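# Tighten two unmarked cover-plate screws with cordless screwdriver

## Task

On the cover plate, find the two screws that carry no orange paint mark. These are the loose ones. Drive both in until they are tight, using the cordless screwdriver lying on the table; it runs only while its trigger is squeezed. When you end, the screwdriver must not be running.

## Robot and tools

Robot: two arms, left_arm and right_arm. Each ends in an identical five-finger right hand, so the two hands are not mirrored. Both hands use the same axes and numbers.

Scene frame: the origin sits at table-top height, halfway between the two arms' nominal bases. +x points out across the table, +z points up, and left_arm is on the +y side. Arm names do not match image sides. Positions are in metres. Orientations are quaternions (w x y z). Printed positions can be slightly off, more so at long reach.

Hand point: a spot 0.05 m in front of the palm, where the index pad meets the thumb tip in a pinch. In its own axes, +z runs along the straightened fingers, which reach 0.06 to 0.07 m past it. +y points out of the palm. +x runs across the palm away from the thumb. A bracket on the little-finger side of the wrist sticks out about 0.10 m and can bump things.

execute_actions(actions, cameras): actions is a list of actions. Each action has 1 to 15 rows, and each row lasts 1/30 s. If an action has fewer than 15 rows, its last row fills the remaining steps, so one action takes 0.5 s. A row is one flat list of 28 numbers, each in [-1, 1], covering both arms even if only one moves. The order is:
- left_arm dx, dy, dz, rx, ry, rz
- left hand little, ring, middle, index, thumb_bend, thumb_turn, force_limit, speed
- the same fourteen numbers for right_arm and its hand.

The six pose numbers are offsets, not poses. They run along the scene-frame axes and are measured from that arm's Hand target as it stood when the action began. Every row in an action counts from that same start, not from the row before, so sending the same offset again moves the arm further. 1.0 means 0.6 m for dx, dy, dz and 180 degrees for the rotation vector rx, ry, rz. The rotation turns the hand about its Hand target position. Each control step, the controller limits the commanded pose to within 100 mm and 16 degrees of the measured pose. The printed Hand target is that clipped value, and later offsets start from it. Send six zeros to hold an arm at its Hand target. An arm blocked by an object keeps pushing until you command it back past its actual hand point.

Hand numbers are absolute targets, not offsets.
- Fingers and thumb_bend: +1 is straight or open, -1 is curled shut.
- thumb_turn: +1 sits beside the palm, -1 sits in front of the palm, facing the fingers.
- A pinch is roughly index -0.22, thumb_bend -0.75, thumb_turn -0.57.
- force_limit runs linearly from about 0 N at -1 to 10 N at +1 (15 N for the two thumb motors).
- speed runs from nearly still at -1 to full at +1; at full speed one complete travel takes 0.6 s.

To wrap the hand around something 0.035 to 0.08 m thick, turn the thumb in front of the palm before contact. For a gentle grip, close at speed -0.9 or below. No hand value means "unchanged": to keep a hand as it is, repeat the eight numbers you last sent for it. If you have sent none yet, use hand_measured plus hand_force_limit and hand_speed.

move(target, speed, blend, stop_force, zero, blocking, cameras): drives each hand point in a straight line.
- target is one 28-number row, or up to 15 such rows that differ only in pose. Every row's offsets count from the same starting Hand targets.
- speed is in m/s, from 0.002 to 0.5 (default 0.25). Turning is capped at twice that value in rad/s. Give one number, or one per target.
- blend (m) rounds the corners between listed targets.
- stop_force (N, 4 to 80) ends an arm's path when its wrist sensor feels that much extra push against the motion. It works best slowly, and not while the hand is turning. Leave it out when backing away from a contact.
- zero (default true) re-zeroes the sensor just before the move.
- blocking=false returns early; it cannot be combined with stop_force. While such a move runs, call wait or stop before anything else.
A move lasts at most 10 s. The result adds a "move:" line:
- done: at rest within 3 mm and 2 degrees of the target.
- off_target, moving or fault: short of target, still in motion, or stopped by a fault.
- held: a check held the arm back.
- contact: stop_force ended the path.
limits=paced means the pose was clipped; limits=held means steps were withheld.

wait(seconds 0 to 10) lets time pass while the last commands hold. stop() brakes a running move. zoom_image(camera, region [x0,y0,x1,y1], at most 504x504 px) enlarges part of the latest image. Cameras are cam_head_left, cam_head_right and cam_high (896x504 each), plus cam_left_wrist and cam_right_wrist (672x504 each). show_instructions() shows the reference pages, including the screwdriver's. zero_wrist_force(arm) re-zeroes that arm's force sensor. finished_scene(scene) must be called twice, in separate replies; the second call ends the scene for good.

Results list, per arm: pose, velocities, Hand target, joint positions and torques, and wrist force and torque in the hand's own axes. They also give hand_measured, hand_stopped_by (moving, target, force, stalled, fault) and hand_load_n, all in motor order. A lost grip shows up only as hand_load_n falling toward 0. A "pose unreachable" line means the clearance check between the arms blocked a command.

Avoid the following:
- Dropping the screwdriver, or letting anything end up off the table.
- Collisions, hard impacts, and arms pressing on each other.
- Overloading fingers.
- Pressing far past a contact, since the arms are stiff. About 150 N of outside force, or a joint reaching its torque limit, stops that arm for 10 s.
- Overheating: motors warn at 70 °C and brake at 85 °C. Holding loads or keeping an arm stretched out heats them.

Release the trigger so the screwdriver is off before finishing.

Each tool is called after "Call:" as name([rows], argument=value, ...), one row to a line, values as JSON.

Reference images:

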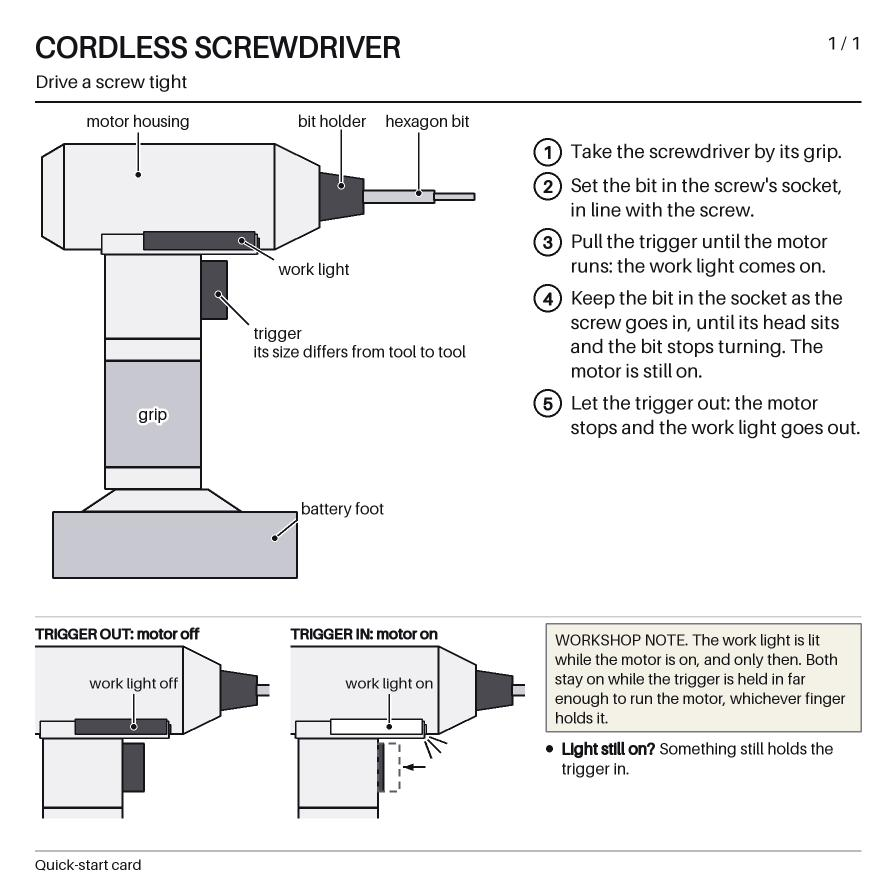

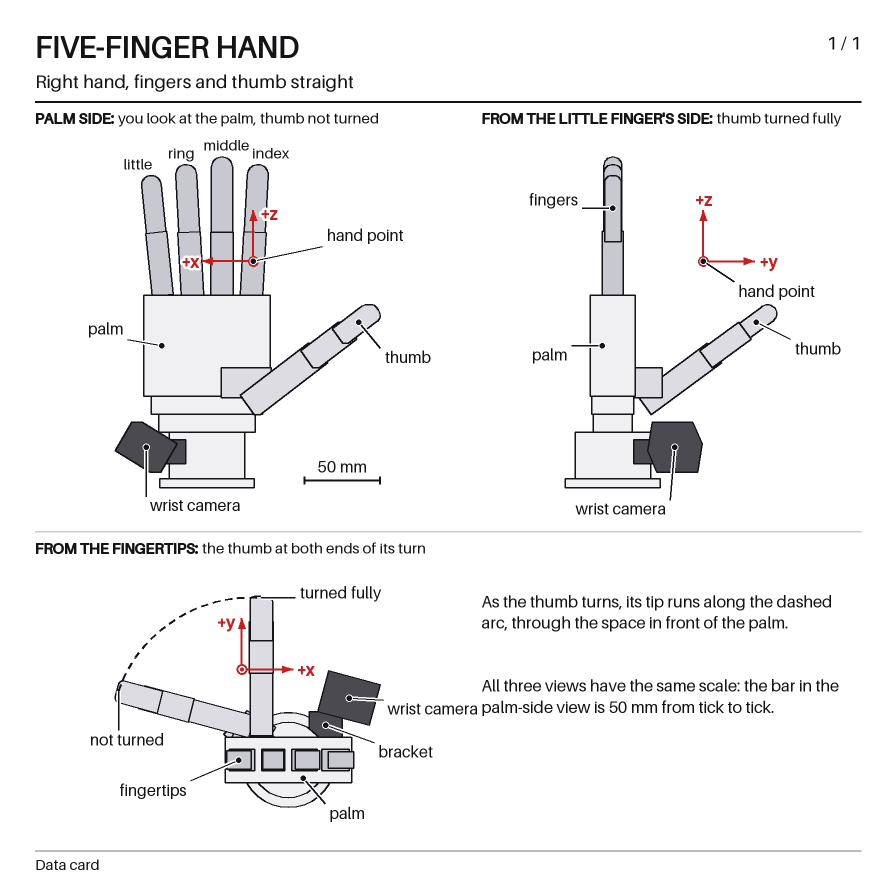

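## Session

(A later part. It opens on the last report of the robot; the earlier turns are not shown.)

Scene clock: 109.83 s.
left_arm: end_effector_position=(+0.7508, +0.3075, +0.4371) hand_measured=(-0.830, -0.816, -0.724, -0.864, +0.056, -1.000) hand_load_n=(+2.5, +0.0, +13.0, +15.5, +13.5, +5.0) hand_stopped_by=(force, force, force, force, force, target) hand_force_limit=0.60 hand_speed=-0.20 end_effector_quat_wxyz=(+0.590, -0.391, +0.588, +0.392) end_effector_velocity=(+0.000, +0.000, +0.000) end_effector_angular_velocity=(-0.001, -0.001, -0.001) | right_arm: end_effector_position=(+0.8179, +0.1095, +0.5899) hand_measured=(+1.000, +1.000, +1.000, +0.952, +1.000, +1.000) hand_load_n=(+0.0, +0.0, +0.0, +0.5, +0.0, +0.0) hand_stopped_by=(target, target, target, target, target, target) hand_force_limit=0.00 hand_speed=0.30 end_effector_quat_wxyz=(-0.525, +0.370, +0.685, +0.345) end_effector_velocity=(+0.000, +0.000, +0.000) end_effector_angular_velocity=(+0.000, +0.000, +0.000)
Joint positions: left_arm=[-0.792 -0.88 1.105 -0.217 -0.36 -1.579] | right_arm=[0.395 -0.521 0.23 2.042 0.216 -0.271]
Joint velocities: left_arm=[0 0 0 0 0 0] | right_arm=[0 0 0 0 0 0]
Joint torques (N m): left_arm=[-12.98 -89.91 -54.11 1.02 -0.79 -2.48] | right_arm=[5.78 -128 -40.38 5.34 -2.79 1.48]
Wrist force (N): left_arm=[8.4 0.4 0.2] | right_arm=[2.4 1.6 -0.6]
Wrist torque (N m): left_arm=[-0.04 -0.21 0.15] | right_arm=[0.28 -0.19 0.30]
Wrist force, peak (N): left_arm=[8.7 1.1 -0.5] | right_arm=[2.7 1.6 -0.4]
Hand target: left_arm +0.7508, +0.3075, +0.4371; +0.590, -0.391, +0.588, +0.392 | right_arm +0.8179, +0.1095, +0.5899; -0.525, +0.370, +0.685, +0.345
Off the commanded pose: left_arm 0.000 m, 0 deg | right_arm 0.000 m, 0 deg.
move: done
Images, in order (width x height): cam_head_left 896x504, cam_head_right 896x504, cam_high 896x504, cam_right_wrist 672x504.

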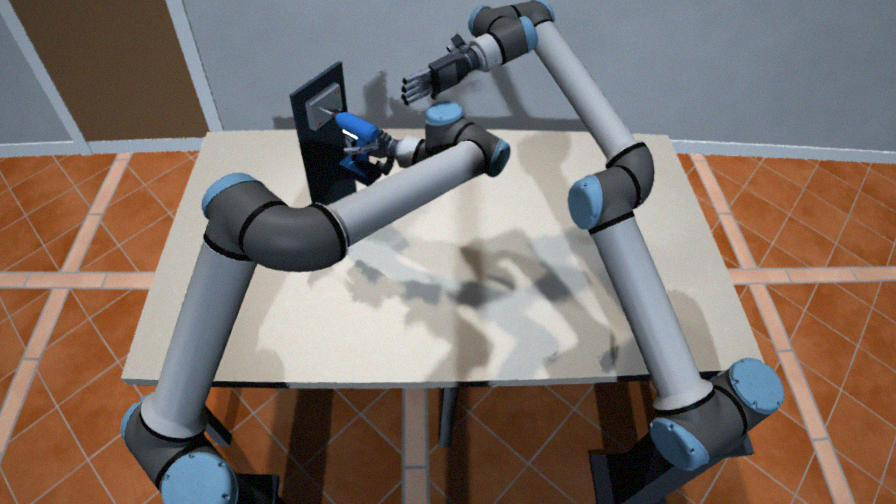

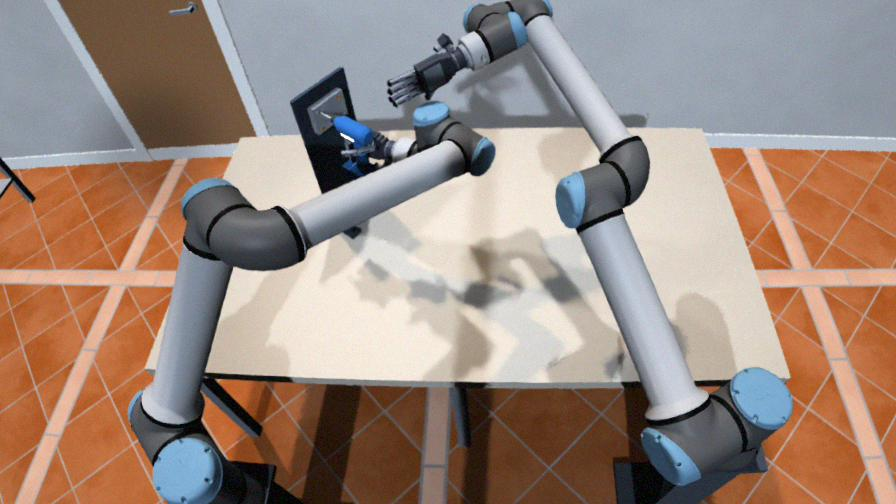

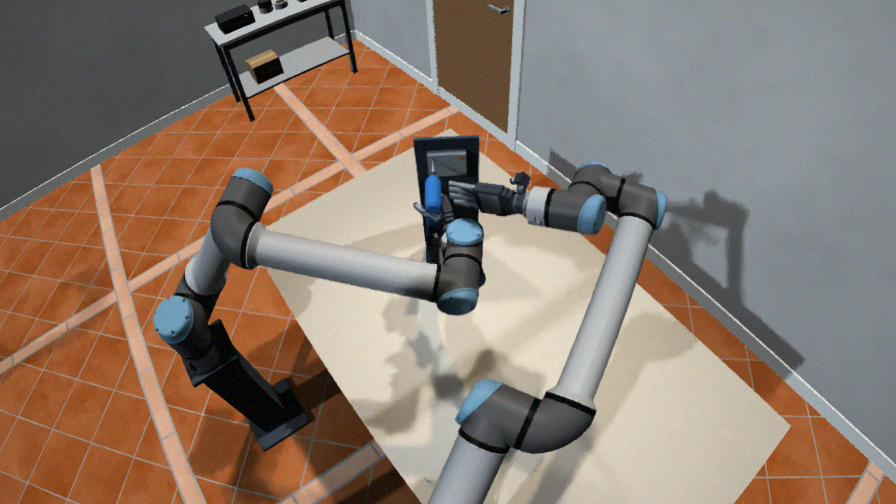

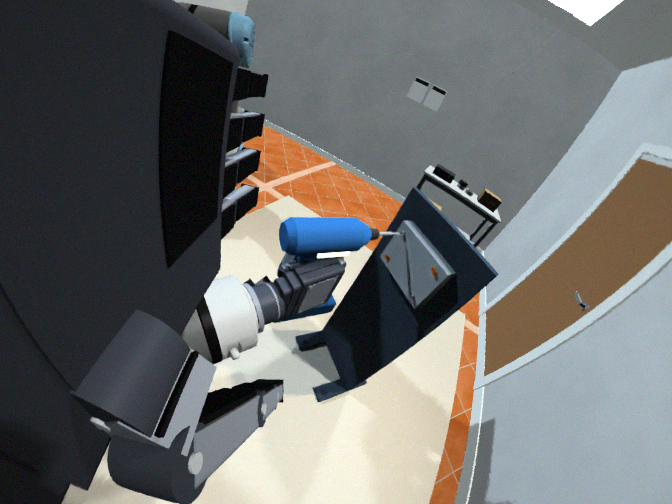

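Call:
move(target=[0.0077,0.0109,0,0,0,0,-0.99,-0.99,-0.99,-0.9,-0.99,-1,0.6,-0.2,0,0,0,0,0,0,1,1,1,1,1,1,0.0,0.3], speed=0.005, stop_force=6, cameras=["cam_head_left","cam_head_right","cam_high","cam_right_wrist"])

Call:
zoom_image(camera="cam_head_left", region=[300, 80, 360, 125])

Call:
zoom_image(camera="cam_head_right", region=[300, 80, 360, 125])

Call:
zoom_image(camera="cam_right_wrist", region=[370, 210, 430, 255])

Call:
zoom_image(camera="cam_high", region=[420, 140, 480, 185])

Scene clock: 113.10 s.
left_arm: end_effector_position=(+0.7552, +0.3138, +0.4371) hand_measured=(-0.830, -0.816, -0.724, -0.864, +0.058, -1.000) hand_load_n=(+3.5, +0.0, +12.0, +13.0, +14.0, +3.5) hand_stopped_by=(force, force, force, force, force, target) hand_force_limit=0.60 hand_speed=-0.20 end_effector_quat_wxyz=(+0.590, -0.391, +0.588, +0.392) end_effector_velocity=(+0.000, +0.001, +0.000) end_effector_angular_velocity=(+0.001, +0.002, +0.001) | right_arm: end_effector_position=(+0.8179, +0.1095, +0.5899) hand_measured=(+1.000, +1.000, +1.000, +0.952, +1.000, +1.000) hand_load_n=(+0.0, +0.0, +0.0, +0.0, +0.0, +0.0) hand_stopped_by=(target, target, target, target, target, target) hand_force_limit=0.00 hand_speed=0.30 end_effector_quat_wxyz=(-0.525, +0.370, +0.685, +0.345) end_effector_velocity=(+0.000, +0.000, +0.000) end_effector_angular_velocity=(+0.000, +0.000, +0.000)
Joint positions: left_arm=[-0.784 -0.879 1.103 -0.216 -0.352 -1.579] | right_arm=[0.395 -0.521 0.23 2.042 0.216 -0.271]
Joint velocities: left_arm=[0.001 0 0 0 0 0.001] | right_arm=[0 0 0 0 0 0]
Joint torques (N m): left_arm=[-10.4 -85.46 -46.26 3.59 -1.73 -2.59] | right_arm=[4.44 -127.81 -40.73 5.4 -2.61 1.5]
Wrist force (N): left_arm=[8.9 -0.3 -3.6] | right_arm=[1.8 1.7 -0.4]
Wrist torque (N m): left_arm=[0.00 -0.34 0.14] | right_arm=[0.29 -0.10 0.26]
Wrist force, peak (N): left_arm=[8.7 1.4 -8.2] | right_arm=[2.5 1.7 -0.6]
Hand target: left_arm +0.7552, +0.3138, +0.4371; +0.590, -0.391, +0.588, +0.392 | right_arm +0.8179, +0.1095, +0.5899; -0.525, +0.370, +0.685, +0.345
Off the commanded pose: left_arm 0.000 m, 0 deg | right_arm 0.000 m, 0 deg.
move: contact (left_arm)
Images, in order (width x height): cam_head_left 896x504, cam_head_right 896x504, cam_high 896x504, cam_right_wrist 672x504.

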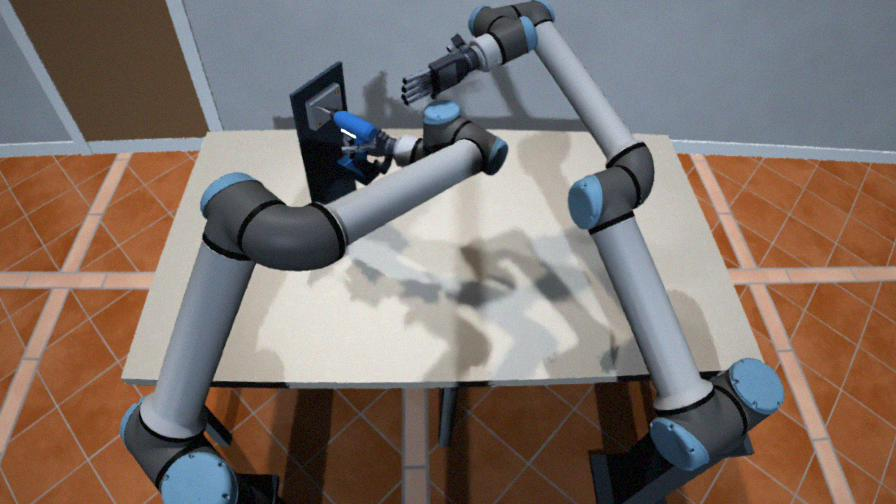

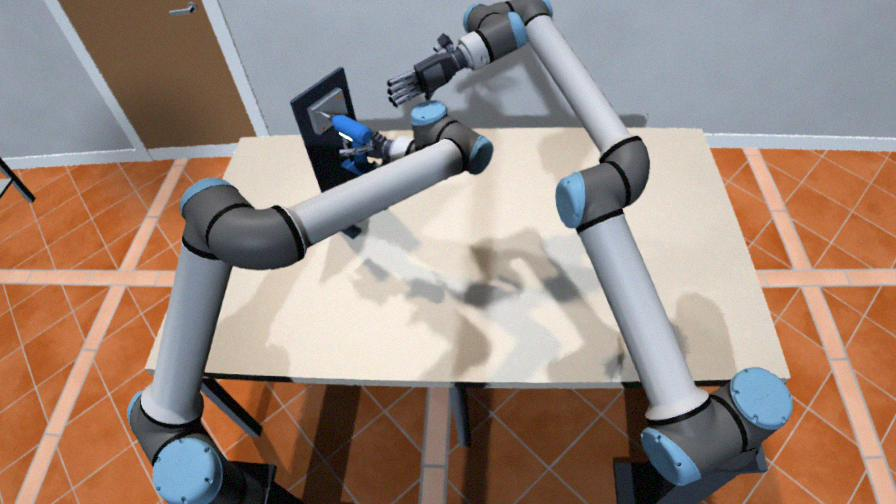

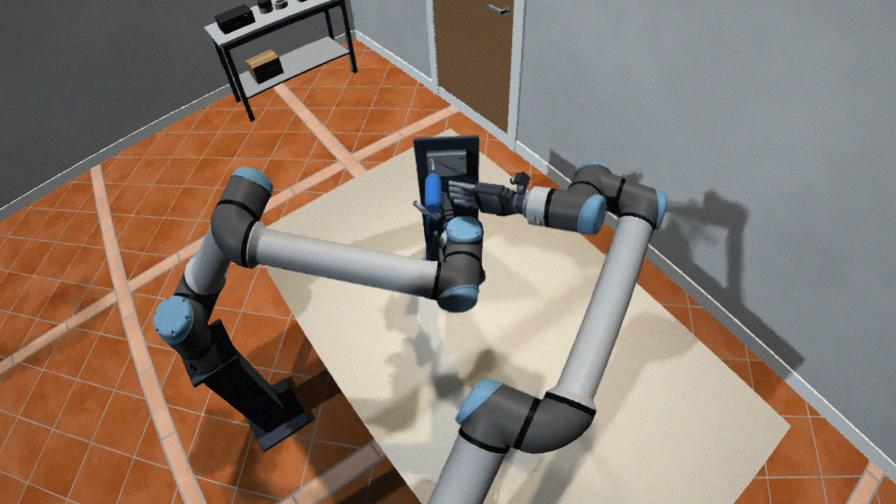

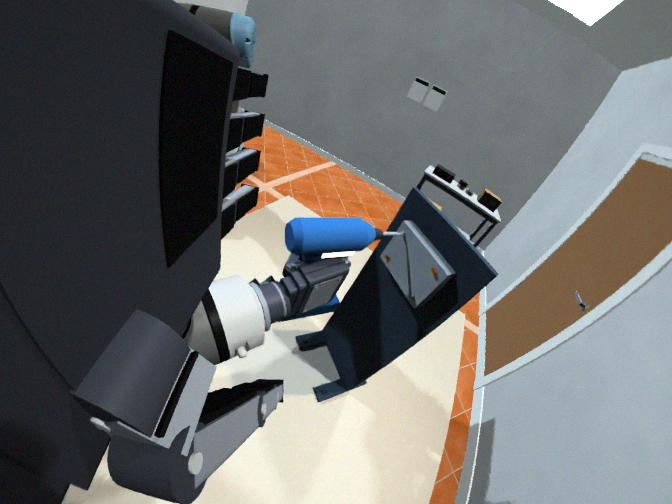

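Scaled by 8.400.

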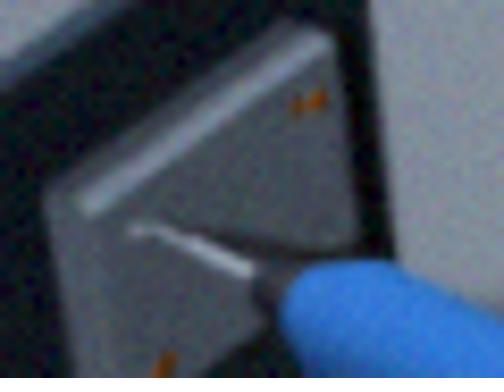

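Scaled by 8.400.

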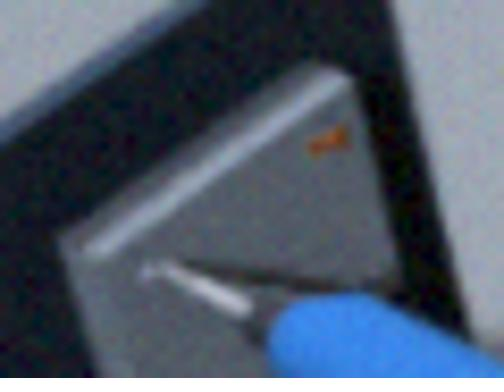

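Scaled by 8.400 from the camera's 672x504 image, which has a finer 960x720 frame.

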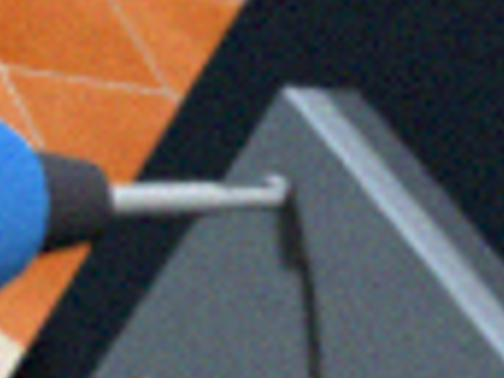

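Scaled by 8.400.

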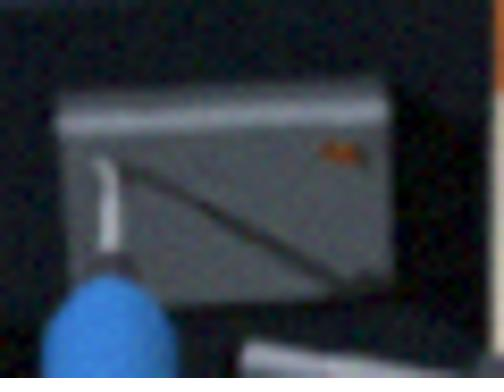

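Call:
move(target=[0.00145,0.00204,0,0,0,0,-0.99,-0.99,-0.99,-0.9,-0.99,-1,0.6,-0.2,0,0,0,0,0,0,1,1,1,1,1,1,0.0,0.3], speed=0.004, cameras=[])

Call:
move(target=[-0.00136,0.00097,0,0,0,0,-0.99,-0.99,-0.99,-0.9,-0.99,-1,0.6,-0.2,0,0,0,0,0,0,1,1,1,1,1,1,0.0,0.3], speed=0.002, cameras=[])

Call:
move(target=[-0.00136,0.00097,0,0,0,0,-0.99,-0.99,-0.99,-0.9,-0.99,-1,0.6,-0.2,0,0,0,0,0,0,1,1,1,1,1,1,0.0,0.3], speed=0.002, cameras=["cam_right_wrist","cam_high"])

Call:
zoom_image(camera="cam_right_wrist", region=[370, 210, 430, 255])

Call:
zoom_image(camera="cam_high", region=[420, 140, 480, 185])

Scene clock: 114.13 s.
left_arm: end_effector_position=(+0.7561, +0.3150, +0.4371) hand_measured=(-0.830, -0.816, -0.724, -0.864, +0.058, -1.000) hand_load_n=(+3.0, +0.0, +12.0, +13.0, +14.5, +4.0) hand_stopped_by=(force, force, force, force, force, target) hand_force_limit=0.60 hand_speed=-0.20 end_effector_quat_wxyz=(+0.590, -0.391, +0.588, +0.392) end_effector_velocity=(+0.000, +0.000, +0.000) end_effector_angular_velocity=(+0.000, -0.001, +0.000) | right_arm: end_effector_position=(+0.8179, +0.1095, +0.5899) hand_measured=(+1.000, +1.000, +1.000, +0.952, +1.000, +1.000) hand_load_n=(-0.5, +0.0, +0.0, +0.0, +0.0, +0.0) hand_stopped_by=(target, target, target, target, target, target) hand_force_limit=0.00 hand_speed=0.30 end_effector_quat_wxyz=(-0.525, +0.370, +0.685, +0.345) end_effector_velocity=(+0.001, +0.000, -0.001) end_effector_angular_velocity=(+0.000, +0.000, +0.000)
Joint positions: left_arm=[-0.783 -0.879 1.103 -0.216 -0.35 -1.579] | right_arm=[0.395 -0.521 0.23 2.042 0.216 -0.271]
Joint velocities: left_arm=[0 0 0 0 0 0] | right_arm=[0 0.001 0 -0.001 0 0]
Joint torques (N m): left_arm=[6.45 -75.75 -52.49 5.03 -0.21 -3.06] | right_arm=[3.44 -127.19 -40.7 5.38 -2.8 1.42]
Wrist force (N): left_arm=[8.1 -3.8 -1.1] | right_arm=[2.3 1.3 -0.7]
Wrist torque (N m): left_arm=[0.19 -0.43 0.21] | right_arm=[0.23 -0.17 0.28]
Wrist force, peak (N): left_arm=[10.2 1.2 -12.7] | right_arm=[2.2 1.7 -0.6]
Hand target: left_arm +0.7561, +0.3150, +0.4371; +0.590, -0.391, +0.588, +0.392 | right_arm +0.8179, +0.1095, +0.5899; -0.525, +0.370, +0.685, +0.345
Off the commanded pose: left_arm 0.000 m, 0 deg | right_arm 0.000 m, 0 deg.
move: done
No camera images: "cameras" was empty.

Scene clock: 114.87 s.
left_arm: end_effector_position=(+0.7553, +0.3156, +0.4371) hand_measured=(-0.830, -0.816, -0.724, -0.864, +0.058, -1.000) hand_load_n=(+3.0, +0.0, +12.0, +12.5, +14.5, +5.0) hand_stopped_by=(force, force, force, force, force, target) hand_force_limit=0.60 hand_speed=-0.20 end_effector_quat_wxyz=(+0.590, -0.391, +0.588, +0.392) end_effector_velocity=(+0.000, +0.000, +0.000) end_effector_angular_velocity=(+0.001, +0.002, +0.000) | right_arm: end_effector_position=(+0.8179, +0.1095, +0.5899) hand_measured=(+1.000, +1.000, +1.000, +0.952, +1.000, +1.000) hand_load_n=(+0.0, +0.0, +0.0, +0.0, +0.0, +0.0) hand_stopped_by=(target, target, target, target, target, target) hand_force_limit=0.00 hand_speed=0.30 end_effector_quat_wxyz=(-0.525, +0.370, +0.685, +0.345) end_effector_velocity=(+0.000, +0.000, +0.000) end_effector_angular_velocity=(+0.000, +0.001, +0.000)
Joint positions: left_arm=[-0.783 -0.881 1.106 -0.217 -0.351 -1.579] | right_arm=[0.395 -0.521 0.23 2.042 0.216 -0.271]
Joint velocities: left_arm=[0 0 0 0 0 0.002] | right_arm=[0 0 0 0.001 0 0]
Joint torques (N m): left_arm=[-13.25 -111.19 -36.16 -0.79 -3.05 -3.26] | right_arm=[4.3 -127.15 -40.08 5.33 -2.78 1.53]
Wrist force (N): left_arm=[8.7 -6.3 -1.9] | right_arm=[2.1 1.4 -0.6]
Wrist torque (N m): left_arm=[0.59 -0.34 0.40] | right_arm=[0.25 -0.15 0.27]
Wrist force, peak (N): left_arm=[9.1 -6.3 -1.6] | right_arm=[2.3 1.6 -0.4]
Hand target: left_arm +0.7553, +0.3156, +0.4371; +0.590, -0.391, +0.588, +0.392 | right_arm +0.8179, +0.1095, +0.5899; -0.525, +0.370, +0.685, +0.345
Off the commanded pose: left_arm 0.000 m, 0 deg | right_arm 0.000 m, 0 deg.
move: done
No camera images: "cameras" was empty.

Scene clock: 115.60 s.
left_arm: end_effector_position=(+0.7545, +0.3162, +0.4371) hand_measured=(-0.830, -0.816, -0.724, -0.864, +0.058, -1.000) hand_load_n=(+3.5, +0.0, +12.0, +13.0, +15.0, +5.0) hand_stopped_by=(force, force, force, force, force, target) hand_force_limit=0.60 hand_speed=-0.20 end_effector_quat_wxyz=(+0.590, -0.391, +0.588, +0.392) end_effector_velocity=(+0.000, +0.000, +0.000) end_effector_angular_velocity=(-0.001, -0.002, +0.000) | right_arm: end_effector_position=(+0.8179, +0.1095, +0.5899) hand_measured=(+1.000, +1.000, +1.000, +0.952, +1.000, +1.000) hand_load_n=(+0.0, +0.0, +0.0, +0.0, +0.0, +0.0) hand_stopped_by=(target, target, target, target, target, target) hand_force_limit=0.00 hand_speed=0.30 end_effector_quat_wxyz=(-0.525, +0.370, +0.685, +0.345) end_effector_velocity=(+0.000, +0.000, +0.001) end_effector_angular_velocity=(+0.000, -0.001, +0.000)
Joint positions: left_arm=[-0.783 -0.883 1.109 -0.218 -0.351 -1.579] | right_arm=[0.395 -0.521 0.23 2.042 0.216 -0.271]
Joint velocities: left_arm=[0 0 0 0 -0.001 -0.002] | right_arm=[0 -0.001 0 0 0 0]
Joint torques (N m): left_arm=[-11.25 -107.9 -35.27 -0.75 -3.63 -1.48] | right_arm=[3.27 -127.08 -40.35 5.42 -2.74 1.57]
Wrist force (N): left_arm=[8.2 -5.8 -1.8] | right_arm=[2.2 1.6 -0.3]
Wrist torque (N m): left_arm=[0.52 -0.49 0.34] | right_arm=[0.25 -0.16 0.28]
Wrist force, peak (N): left_arm=[8.7 -7.2 -1.9] | right_arm=[2.3 1.6 -0.5]
Hand target: left_arm +0.7545, +0.3161, +0.4371; +0.590, -0.391, +0.588, +0.392 | right_arm +0.8179, +0.1095, +0.5899; -0.525, +0.370, +0.685, +0.345
Off the commanded pose: left_arm 0.000 m, 0 deg | right_arm 0.000 m, 0 deg.
move: done
Images, in order (width x height): cam_high 896x504, cam_right_wrist 672x504.

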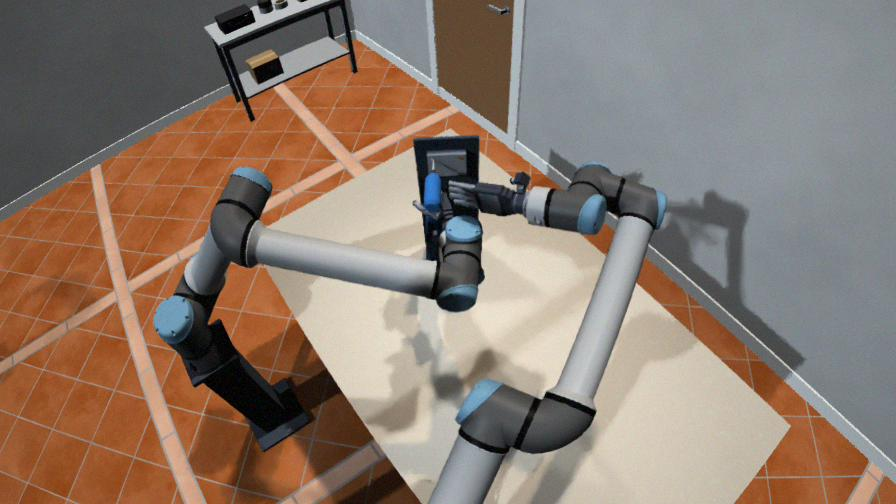

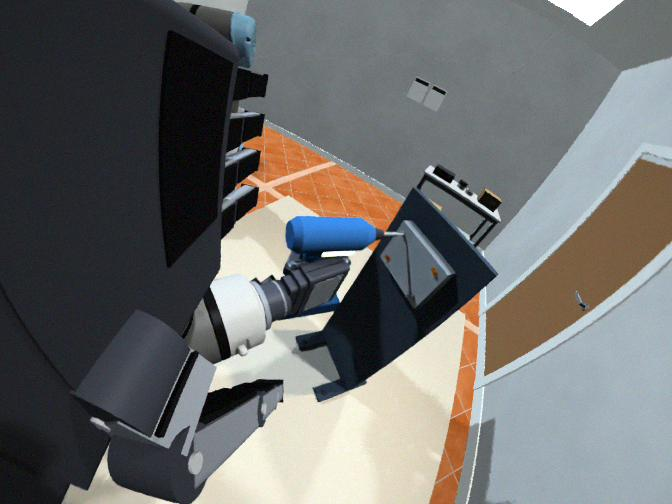

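Scaled by 8.400 from the camera's 672x504 image, which has a finer 960x720 frame.

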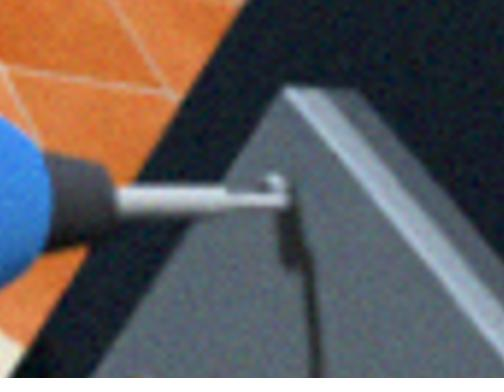

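Scaled by 8.400.

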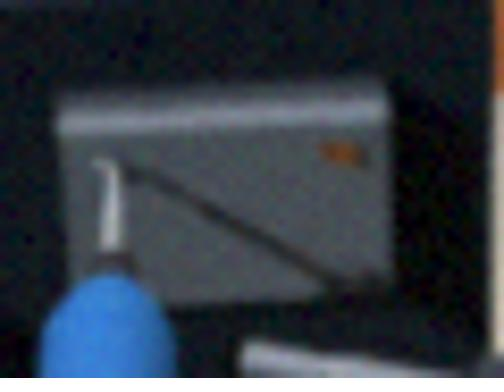

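Call:
move(target=[-0.00484,-0.00679,0,0,0,0,-0.99,-0.99,-0.99,-0.9,-0.99,-1,0.6,-0.2,0,0,0,0,0,0,1,1,1,1,1,1,0.0,0.3], speed=0.02, cameras=["cam_head_left","cam_head_right","cam_high","cam_right_wrist"])

Call:
zoom_image(camera="cam_head_left", region=[300, 80, 360, 125])

Call:
zoom_image(camera="cam_head_right", region=[300, 80, 360, 125])

Call:
zoom_image(camera="cam_right_wrist", region=[385, 220, 425, 250])

Call:
zoom_image(camera="cam_high", region=[420, 140, 480, 185])

Scene clock: 116.63 s.
left_arm: end_effector_position=(+0.7515, +0.3120, +0.4371) hand_measured=(-0.830, -0.816, -0.724, -0.864, +0.058, -1.000) hand_load_n=(+2.5, +0.0, +12.0, +12.0, +14.5, +5.0) hand_stopped_by=(force, force, force, force, force, target) hand_force_limit=0.60 hand_speed=-0.20 end_effector_quat_wxyz=(+0.590, -0.391, +0.588, +0.392) end_effector_velocity=(+0.000, -0.001, +0.000) end_effector_angular_velocity=(+0.001, +0.001, -0.001) | right_arm: end_effector_position=(+0.8179, +0.1095, +0.5899) hand_measured=(+1.000, +1.000, +1.000, +0.952, +1.000, +1.000) hand_load_n=(+0.0, +0.0, +0.0, +0.0, +0.0, +0.0) hand_stopped_by=(target, target, target, target, target, target) hand_force_limit=0.00 hand_speed=0.30 end_effector_quat_wxyz=(-0.525, +0.370, +0.685, +0.345) end_effector_velocity=(-0.001, -0.001, +0.002) end_effector_angular_velocity=(+0.001, -0.001, +0.000)
Joint positions: left_arm=[-0.788 -0.883 1.11 -0.219 -0.356 -1.579] | right_arm=[0.395 -0.521 0.23 2.042 0.216 -0.271]
Joint velocities: left_arm=[-0.001 0 0 0.001 0 0] | right_arm=[0 -0.002 0 0.001 0 0]
Joint torques (N m): left_arm=[2.98 -110.6 -33.89 -1.33 0.17 3.14] | right_arm=[3.34 -126.48 -40.68 5.36 -2.73 1.32]
Wrist force (N): left_arm=[9.0 -0.7 -0.1] | right_arm=[2.2 0.9 -0.6]
Wrist torque (N m): left_arm=[-0.20 -0.29 0.15] | right_arm=[0.18 -0.16 0.27]
Wrist force, peak (N): left_arm=[8.9 -6.8 -1.8] | right_arm=[2.1 2.0 -0.4]
Hand target: left_arm +0.7516, +0.3121, +0.4371; +0.590, -0.391, +0.588, +0.392 | right_arm +0.8179, +0.1095, +0.5899; -0.525, +0.370, +0.685, +0.345
Off the commanded pose: left_arm 0.000 m, 0 deg | right_arm 0.000 m, 0 deg.
move: done
Images, in order (width x height): cam_head_left 896x504, cam_head_right 896x504, cam_high 896x504, cam_right_wrist 672x504.

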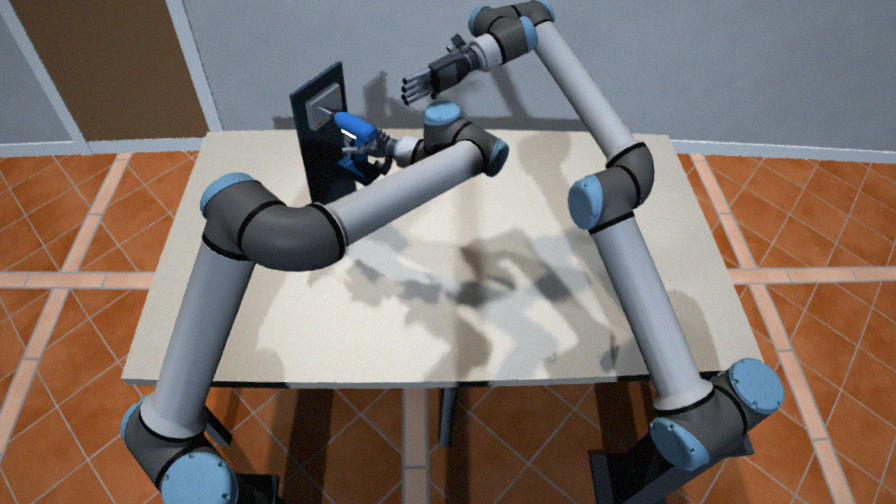

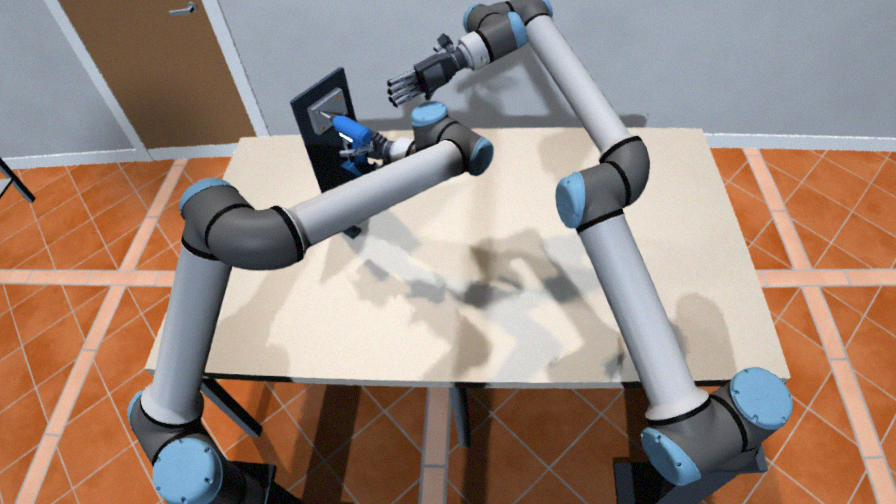

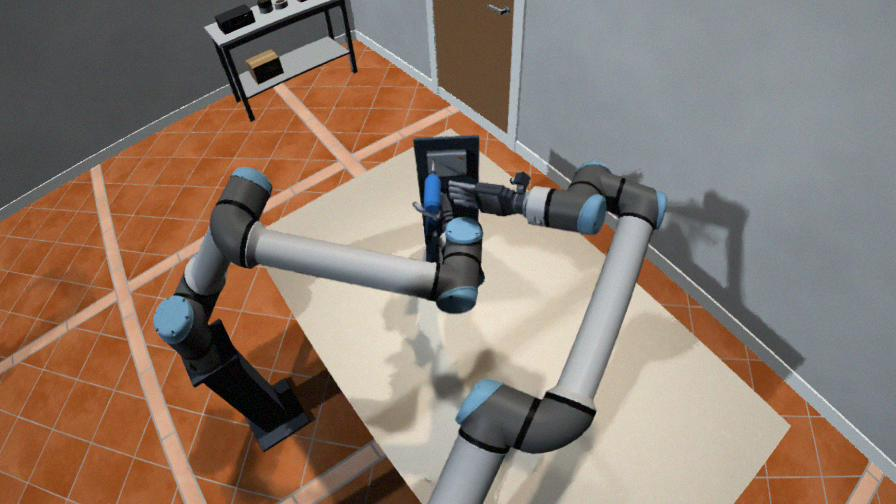

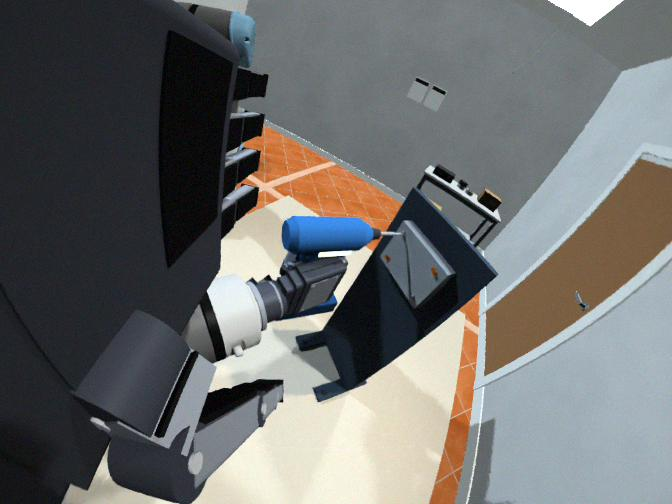

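Scaled by 8.400.

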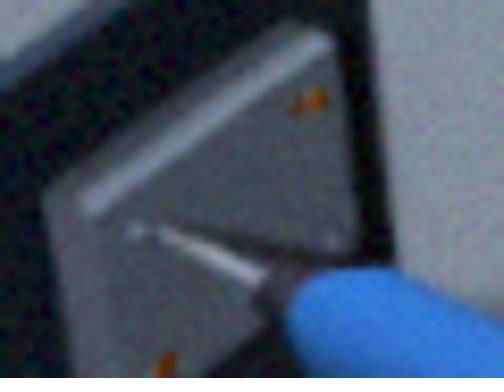

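Scaled by 8.400.

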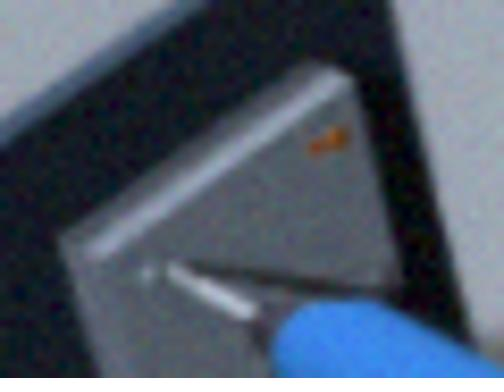

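Scaled by 12.600 from the camera's 672x504 image, which has a finer 960x720 frame.

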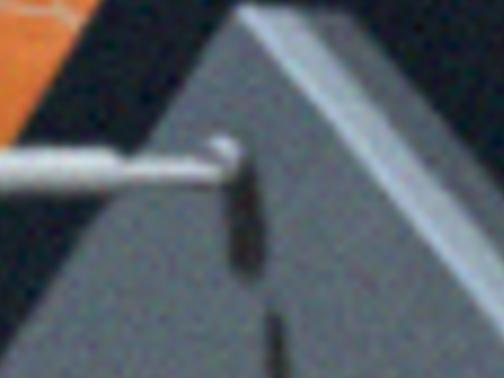

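Scaled by 8.400.

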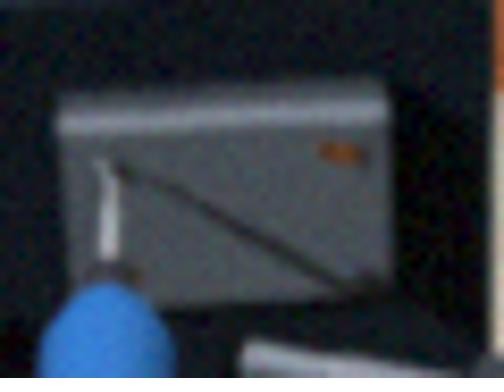

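Call:
move(target=[-0.00312,0.00223,-0.0005,0,0,0,-0.99,-0.99,-0.99,-0.9,-0.99,-1,0.6,-0.2,0,0,0,0,0,0,1,1,1,1,1,1,0.0,0.3], speed=0.02, cameras=[])

Call:
move(target=[0.0077,0.0109,0,0,0,0,-0.99,-0.99,-0.99,-0.9,-0.99,-1,0.6,-0.2,0,0,0,0,0,0,1,1,1,1,1,1,0.0,0.3], speed=0.004, stop_force=6, cameras=["cam_right_wrist","cam_high"])

Call:
zoom_image(camera="cam_right_wrist", region=[385, 220, 425, 250])

Call:
zoom_image(camera="cam_high", region=[420, 140, 480, 185])

Scene clock: 117.83 s.
left_arm: end_effector_position=(+0.7497, +0.3135, +0.4368) hand_measured=(-0.830, -0.816, -0.724, -0.864, +0.058, -1.000) hand_load_n=(+2.0, +0.0, +11.5, +12.0, +14.5, +5.0) hand_stopped_by=(force, force, force, force, force, target) hand_force_limit=0.60 hand_speed=-0.20 end_effector_quat_wxyz=(+0.590, -0.391, +0.588, +0.392) end_effector_velocity=(+0.000, +0.000, +0.000) end_effector_angular_velocity=(+0.000, -0.001, -0.001) | right_arm: end_effector_position=(+0.8179, +0.1095, +0.5899) hand_measured=(+1.000, +1.000, +1.000, +0.952, +1.000, +1.000) hand_load_n=(+0.0, +0.0, +0.0, +0.0, +0.0, +0.0) hand_stopped_by=(target, target, target, target, target, target) hand_force_limit=0.00 hand_speed=0.30 end_effector_quat_wxyz=(-0.525, +0.370, +0.685, +0.345) end_effector_velocity=(+0.000, +0.000, +0.000) end_effector_angular_velocity=(-0.001, +0.001, +0.000)
Joint positions: left_arm=[-0.789 -0.887 1.118 -0.222 -0.356 -1.579] | right_arm=[0.395 -0.521 0.23 2.042 0.216 -0.271]
Joint velocities: left_arm=[0 0 0 0.001 0 -0.001] | right_arm=[0 0 0 0.001 0 0]
Joint torques (N m): left_arm=[-14.86 -103.12 -42.63 -1.55 -1.99 3.33] | right_arm=[3.12 -126.5 -40.52 5.37 -2.72 1.45]
Wrist force (N): left_arm=[8.9 -0.4 -0.1] | right_arm=[2.2 1.5 -0.8]
Wrist torque (N m): left_arm=[-0.15 -0.27 0.15] | right_arm=[0.27 -0.15 0.27]
Wrist force, peak (N): left_arm=[9.5 -0.6 0.1] | right_arm=[2.0 2.0 -0.4]
Hand target: left_arm +0.7497, +0.3134, +0.4368; +0.590, -0.391, +0.588, +0.392 | right_arm +0.8179, +0.1095, +0.5899; -0.525, +0.370, +0.685, +0.345
Off the commanded pose: left_arm 0.000 m, 0 deg | right_arm 0.000 m, 0 deg.
move: done
No camera images: "cameras" was empty.

Scene clock: 119.83 s.
left_arm: end_effector_position=(+0.7518, +0.3164, +0.4368) hand_measured=(-0.830, -0.816, -0.724, -0.864, +0.058, -1.000) hand_load_n=(+3.0, +0.0, +11.5, +11.5, +14.5, +4.5) hand_stopped_by=(force, force, force, force, force, target) hand_force_limit=0.60 hand_speed=-0.20 end_effector_quat_wxyz=(+0.590, -0.391, +0.588, +0.392) end_effector_velocity=(+0.000, +0.001, +0.000) end_effector_angular_velocity=(+0.000, +0.000, +0.001) | right_arm: end_effector_position=(+0.8179, +0.1095, +0.5899) hand_measured=(+1.000, +1.000, +1.000, +0.952, +1.000, +1.000) hand_load_n=(+0.0, +0.0, +0.0, +0.0, +0.0, +0.0) hand_stopped_by=(target, target, target, target, target, target) hand_force_limit=0.00 hand_speed=0.30 end_effector_quat_wxyz=(-0.525, +0.370, +0.685, +0.345) end_effector_velocity=(+0.000, +0.000, -0.001) end_effector_angular_velocity=(+0.000, +0.001, +0.000)
Joint positions: left_arm=[-0.785 -0.887 1.117 -0.222 -0.352 -1.579] | right_arm=[0.395 -0.521 0.23 2.042 0.216 -0.271]
Joint velocities: left_arm=[0.001 0 0 0 0 0] | right_arm=[0 0.001 0 0 0 0]
Joint torques (N m): left_arm=[-7.27 -81.97 -47 3.73 -1.08 0.61] | right_arm=[2.31 -125.99 -40.37 5.27 -2.77 1.51]
Wrist force (N): left_arm=[8.1 0.6 -7.2] | right_arm=[2.2 1.3 -0.1]
Wrist torque (N m): left_arm=[0.04 -0.36 0.03] | right_arm=[0.21 -0.18 0.28]
Wrist force, peak (N): left_arm=[9.7 2.0 -10.0] | right_arm=[2.6 1.8 -0.2]
Hand target: left_arm +0.7518, +0.3164, +0.4369; +0.590, -0.391, +0.588, +0.392 | right_arm +0.8179, +0.1095, +0.5899; -0.525, +0.370, +0.685, +0.345
Off the commanded pose: left_arm 0.004 m, 0 deg | right_arm 0.000 m, 0 deg.
move: contact (left_arm)
Images, in order (width x height): cam_high 896x504, cam_right_wrist 672x504.

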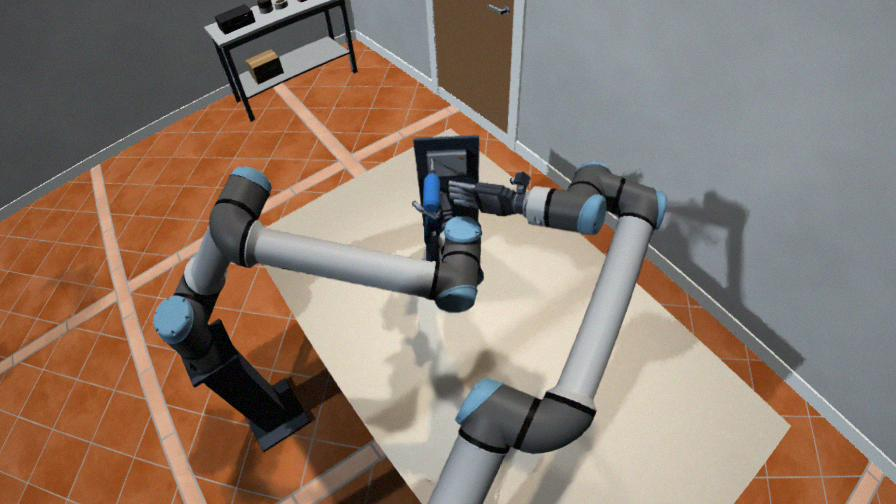

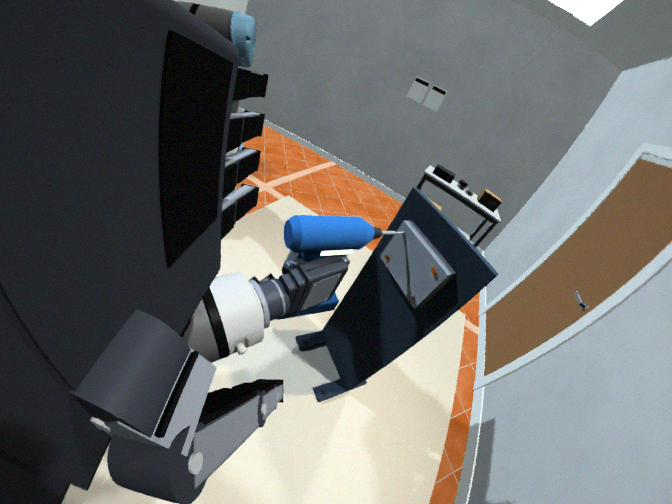

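Scaled by 12.600 from the camera's 672x504 image, which has a finer 960x720 frame.

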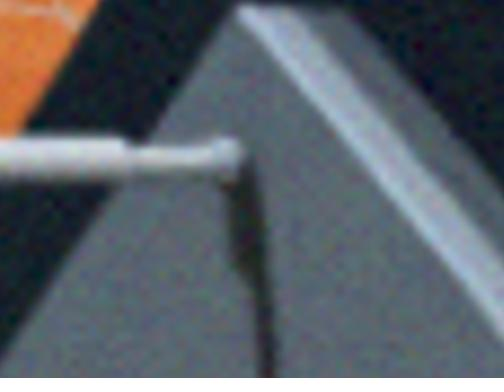

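Scaled by 8.400.

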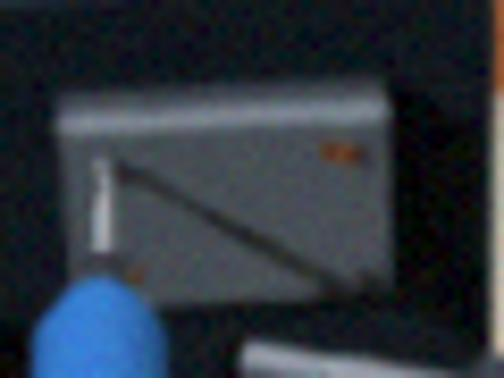

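Call:
move(target=[0.00145,0.00204,0,0,0,0,-0.99,-0.99,-0.99,-0.9,-0.99,-1,0.6,-0.2,0,0,0,0,0,0,1,1,1,1,1,1,0.0,0.3], speed=0.004, cameras=[])

Call:
wait(seconds=0.5, cameras=["cam_right_wrist"])

Call:
zoom_image(camera="cam_right_wrist", region=[385, 220, 425, 250])

Scene clock: 120.73 s.
left_arm: end_effector_position=(+0.7528, +0.3177, +0.4369) hand_measured=(-0.830, -0.816, -0.724, -0.864, +0.058, -1.000) hand_load_n=(+7.5, +0.0, +10.5, +10.0, +16.5, +1.5) hand_stopped_by=(force, force, force, force, force, target) hand_force_limit=0.60 hand_speed=-0.20 end_effector_quat_wxyz=(+0.590, -0.391, +0.588, +0.392) end_effector_velocity=(+0.001, +0.002, +0.000) end_effector_angular_velocity=(+0.000, -0.001, +0.002) | right_arm: end_effector_position=(+0.8179, +0.1095, +0.5899) hand_measured=(+1.000, +1.000, +1.000, +0.952, +1.000, +1.000) hand_load_n=(+0.0, +0.0, +0.0, +0.0, +0.0, +0.0) hand_stopped_by=(target, target, target, target, target, target) hand_force_limit=0.00 hand_speed=0.30 end_effector_quat_wxyz=(-0.525, +0.370, +0.685, +0.345) end_effector_velocity=(+0.000, +0.000, +0.000) end_effector_angular_velocity=(+0.000, +0.001, +0.000)
Joint positions: left_arm=[-0.783 -0.887 1.117 -0.222 -0.351 -1.579] | right_arm=[0.395 -0.521 0.23 2.042 0.216 -0.271]
Joint velocities: left_arm=[0.002 0 0 0 0 -0.001] | right_arm=[0 0 0 0 0 0]
Joint torques (N m): left_arm=[9.68 -79.15 -50.88 4.56 -0.29 0.59] | right_arm=[1.57 -126.84 -40.1 5.28 -2.6 1.26]
Wrist force (N): left_arm=[4.4 -5.8 -2.4] | right_arm=[1.9 1.4 -0.5]
Wrist torque (N m): left_arm=[0.51 -0.57 0.10] | right_arm=[0.23 -0.12 0.26]
Wrist force, peak (N): left_arm=[9.7 2.8 -27.5] | right_arm=[2.3 1.8 -0.4]
Hand target: left_arm +0.7527, +0.3177, +0.4369; +0.590, -0.391, +0.588, +0.392 | right_arm +0.8179, +0.1095, +0.5899; -0.525, +0.370, +0.685, +0.345
Off the commanded pose: left_arm 0.000 m, 0 deg | right_arm 0.000 m, 0 deg.
move: done
No camera images: "cameras" was empty.

Scene clock: 121.23 s.
left_arm: end_effector_position=(+0.7527, +0.3177, +0.4369) hand_measured=(-0.830, -0.816, -0.724, -0.864, +0.058, -1.000) hand_load_n=(+7.5, +0.0, +10.0, +9.5, +16.5, +1.0) hand_stopped_by=(force, force, force, force, force, target) hand_force_limit=0.60 hand_speed=-0.20 end_effector_quat_wxyz=(+0.590, -0.391, +0.588, +0.392) end_effector_velocity=(+0.000, +0.000, +0.000) end_effector_angular_velocity=(+0.000, +0.000, +0.000) | right_arm: end_effector_position=(+0.8179, +0.1095, +0.5899) hand_measured=(+1.000, +1.000, +1.000, +0.952, +1.000, +1.000) hand_load_n=(+0.0, +0.0, +0.0, +0.0, +0.5, +0.0) hand_stopped_by=(target, target, target, target, target, target) hand_force_limit=0.00 hand_speed=0.30 end_effector_quat_wxyz=(-0.525, +0.370, +0.685, +0.345) end_effector_velocity=(+0.000, +0.000, +0.000) end_effector_angular_velocity=(+0.000, +0.001, +0.000)
Joint positions: left_arm=[-0.783 -0.887 1.117 -0.222 -0.351 -1.579] | right_arm=[0.395 -0.521 0.23 2.042 0.216 -0.271]
Joint velocities: left_arm=[0 0 0 0 0 0] | right_arm=[0 0 0 0 0 0]
Joint torques (N m): left_arm=[-14.62 -80.7 -42.75 2.26 -3.09 -0.73] | right_arm=[1.36 -126.56 -40.68 5.2 -2.63 1.2]
Wrist force (N): left_arm=[4.8 -5.8 -2.2] | right_arm=[2.3 1.3 -0.1]
Wrist torque (N m): left_arm=[0.43 -0.58 0.10] | right_arm=[0.20 -0.19 0.28]
Wrist force, peak (N): left_arm=[5.2 -5.9 -1.8] | right_arm=[2.2 1.9 -0.3]
Hand target: left_arm +0.7527, +0.3177, +0.4369; +0.590, -0.391, +0.588, +0.392 | right_arm +0.8179, +0.1095, +0.5899; -0.525, +0.370, +0.685, +0.345
Off the commanded pose: left_arm 0.000 m, 0 deg | right_arm 0.000 m, 0 deg.
wait: 0.50 s; at rest by 0.17 s
Images, in order (width x height): cam_right_wrist 672x504.

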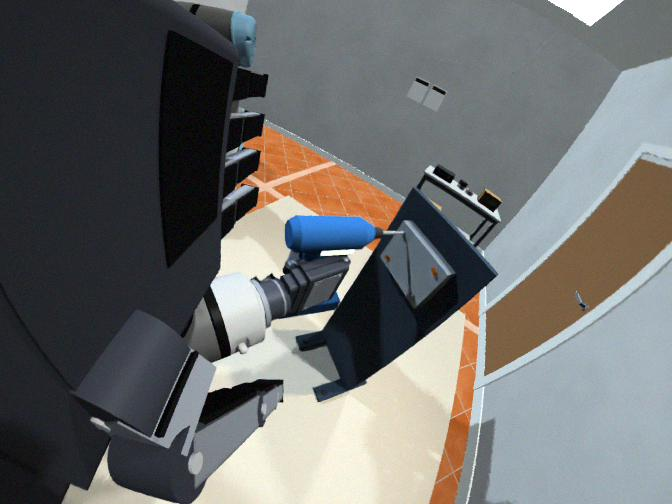

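Scaled by 12.600 from the camera's 672x504 image, which has a finer 960x720 frame.

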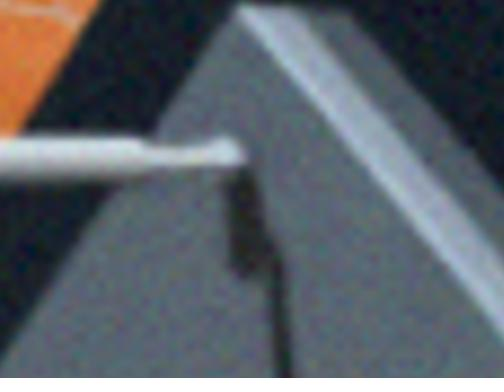

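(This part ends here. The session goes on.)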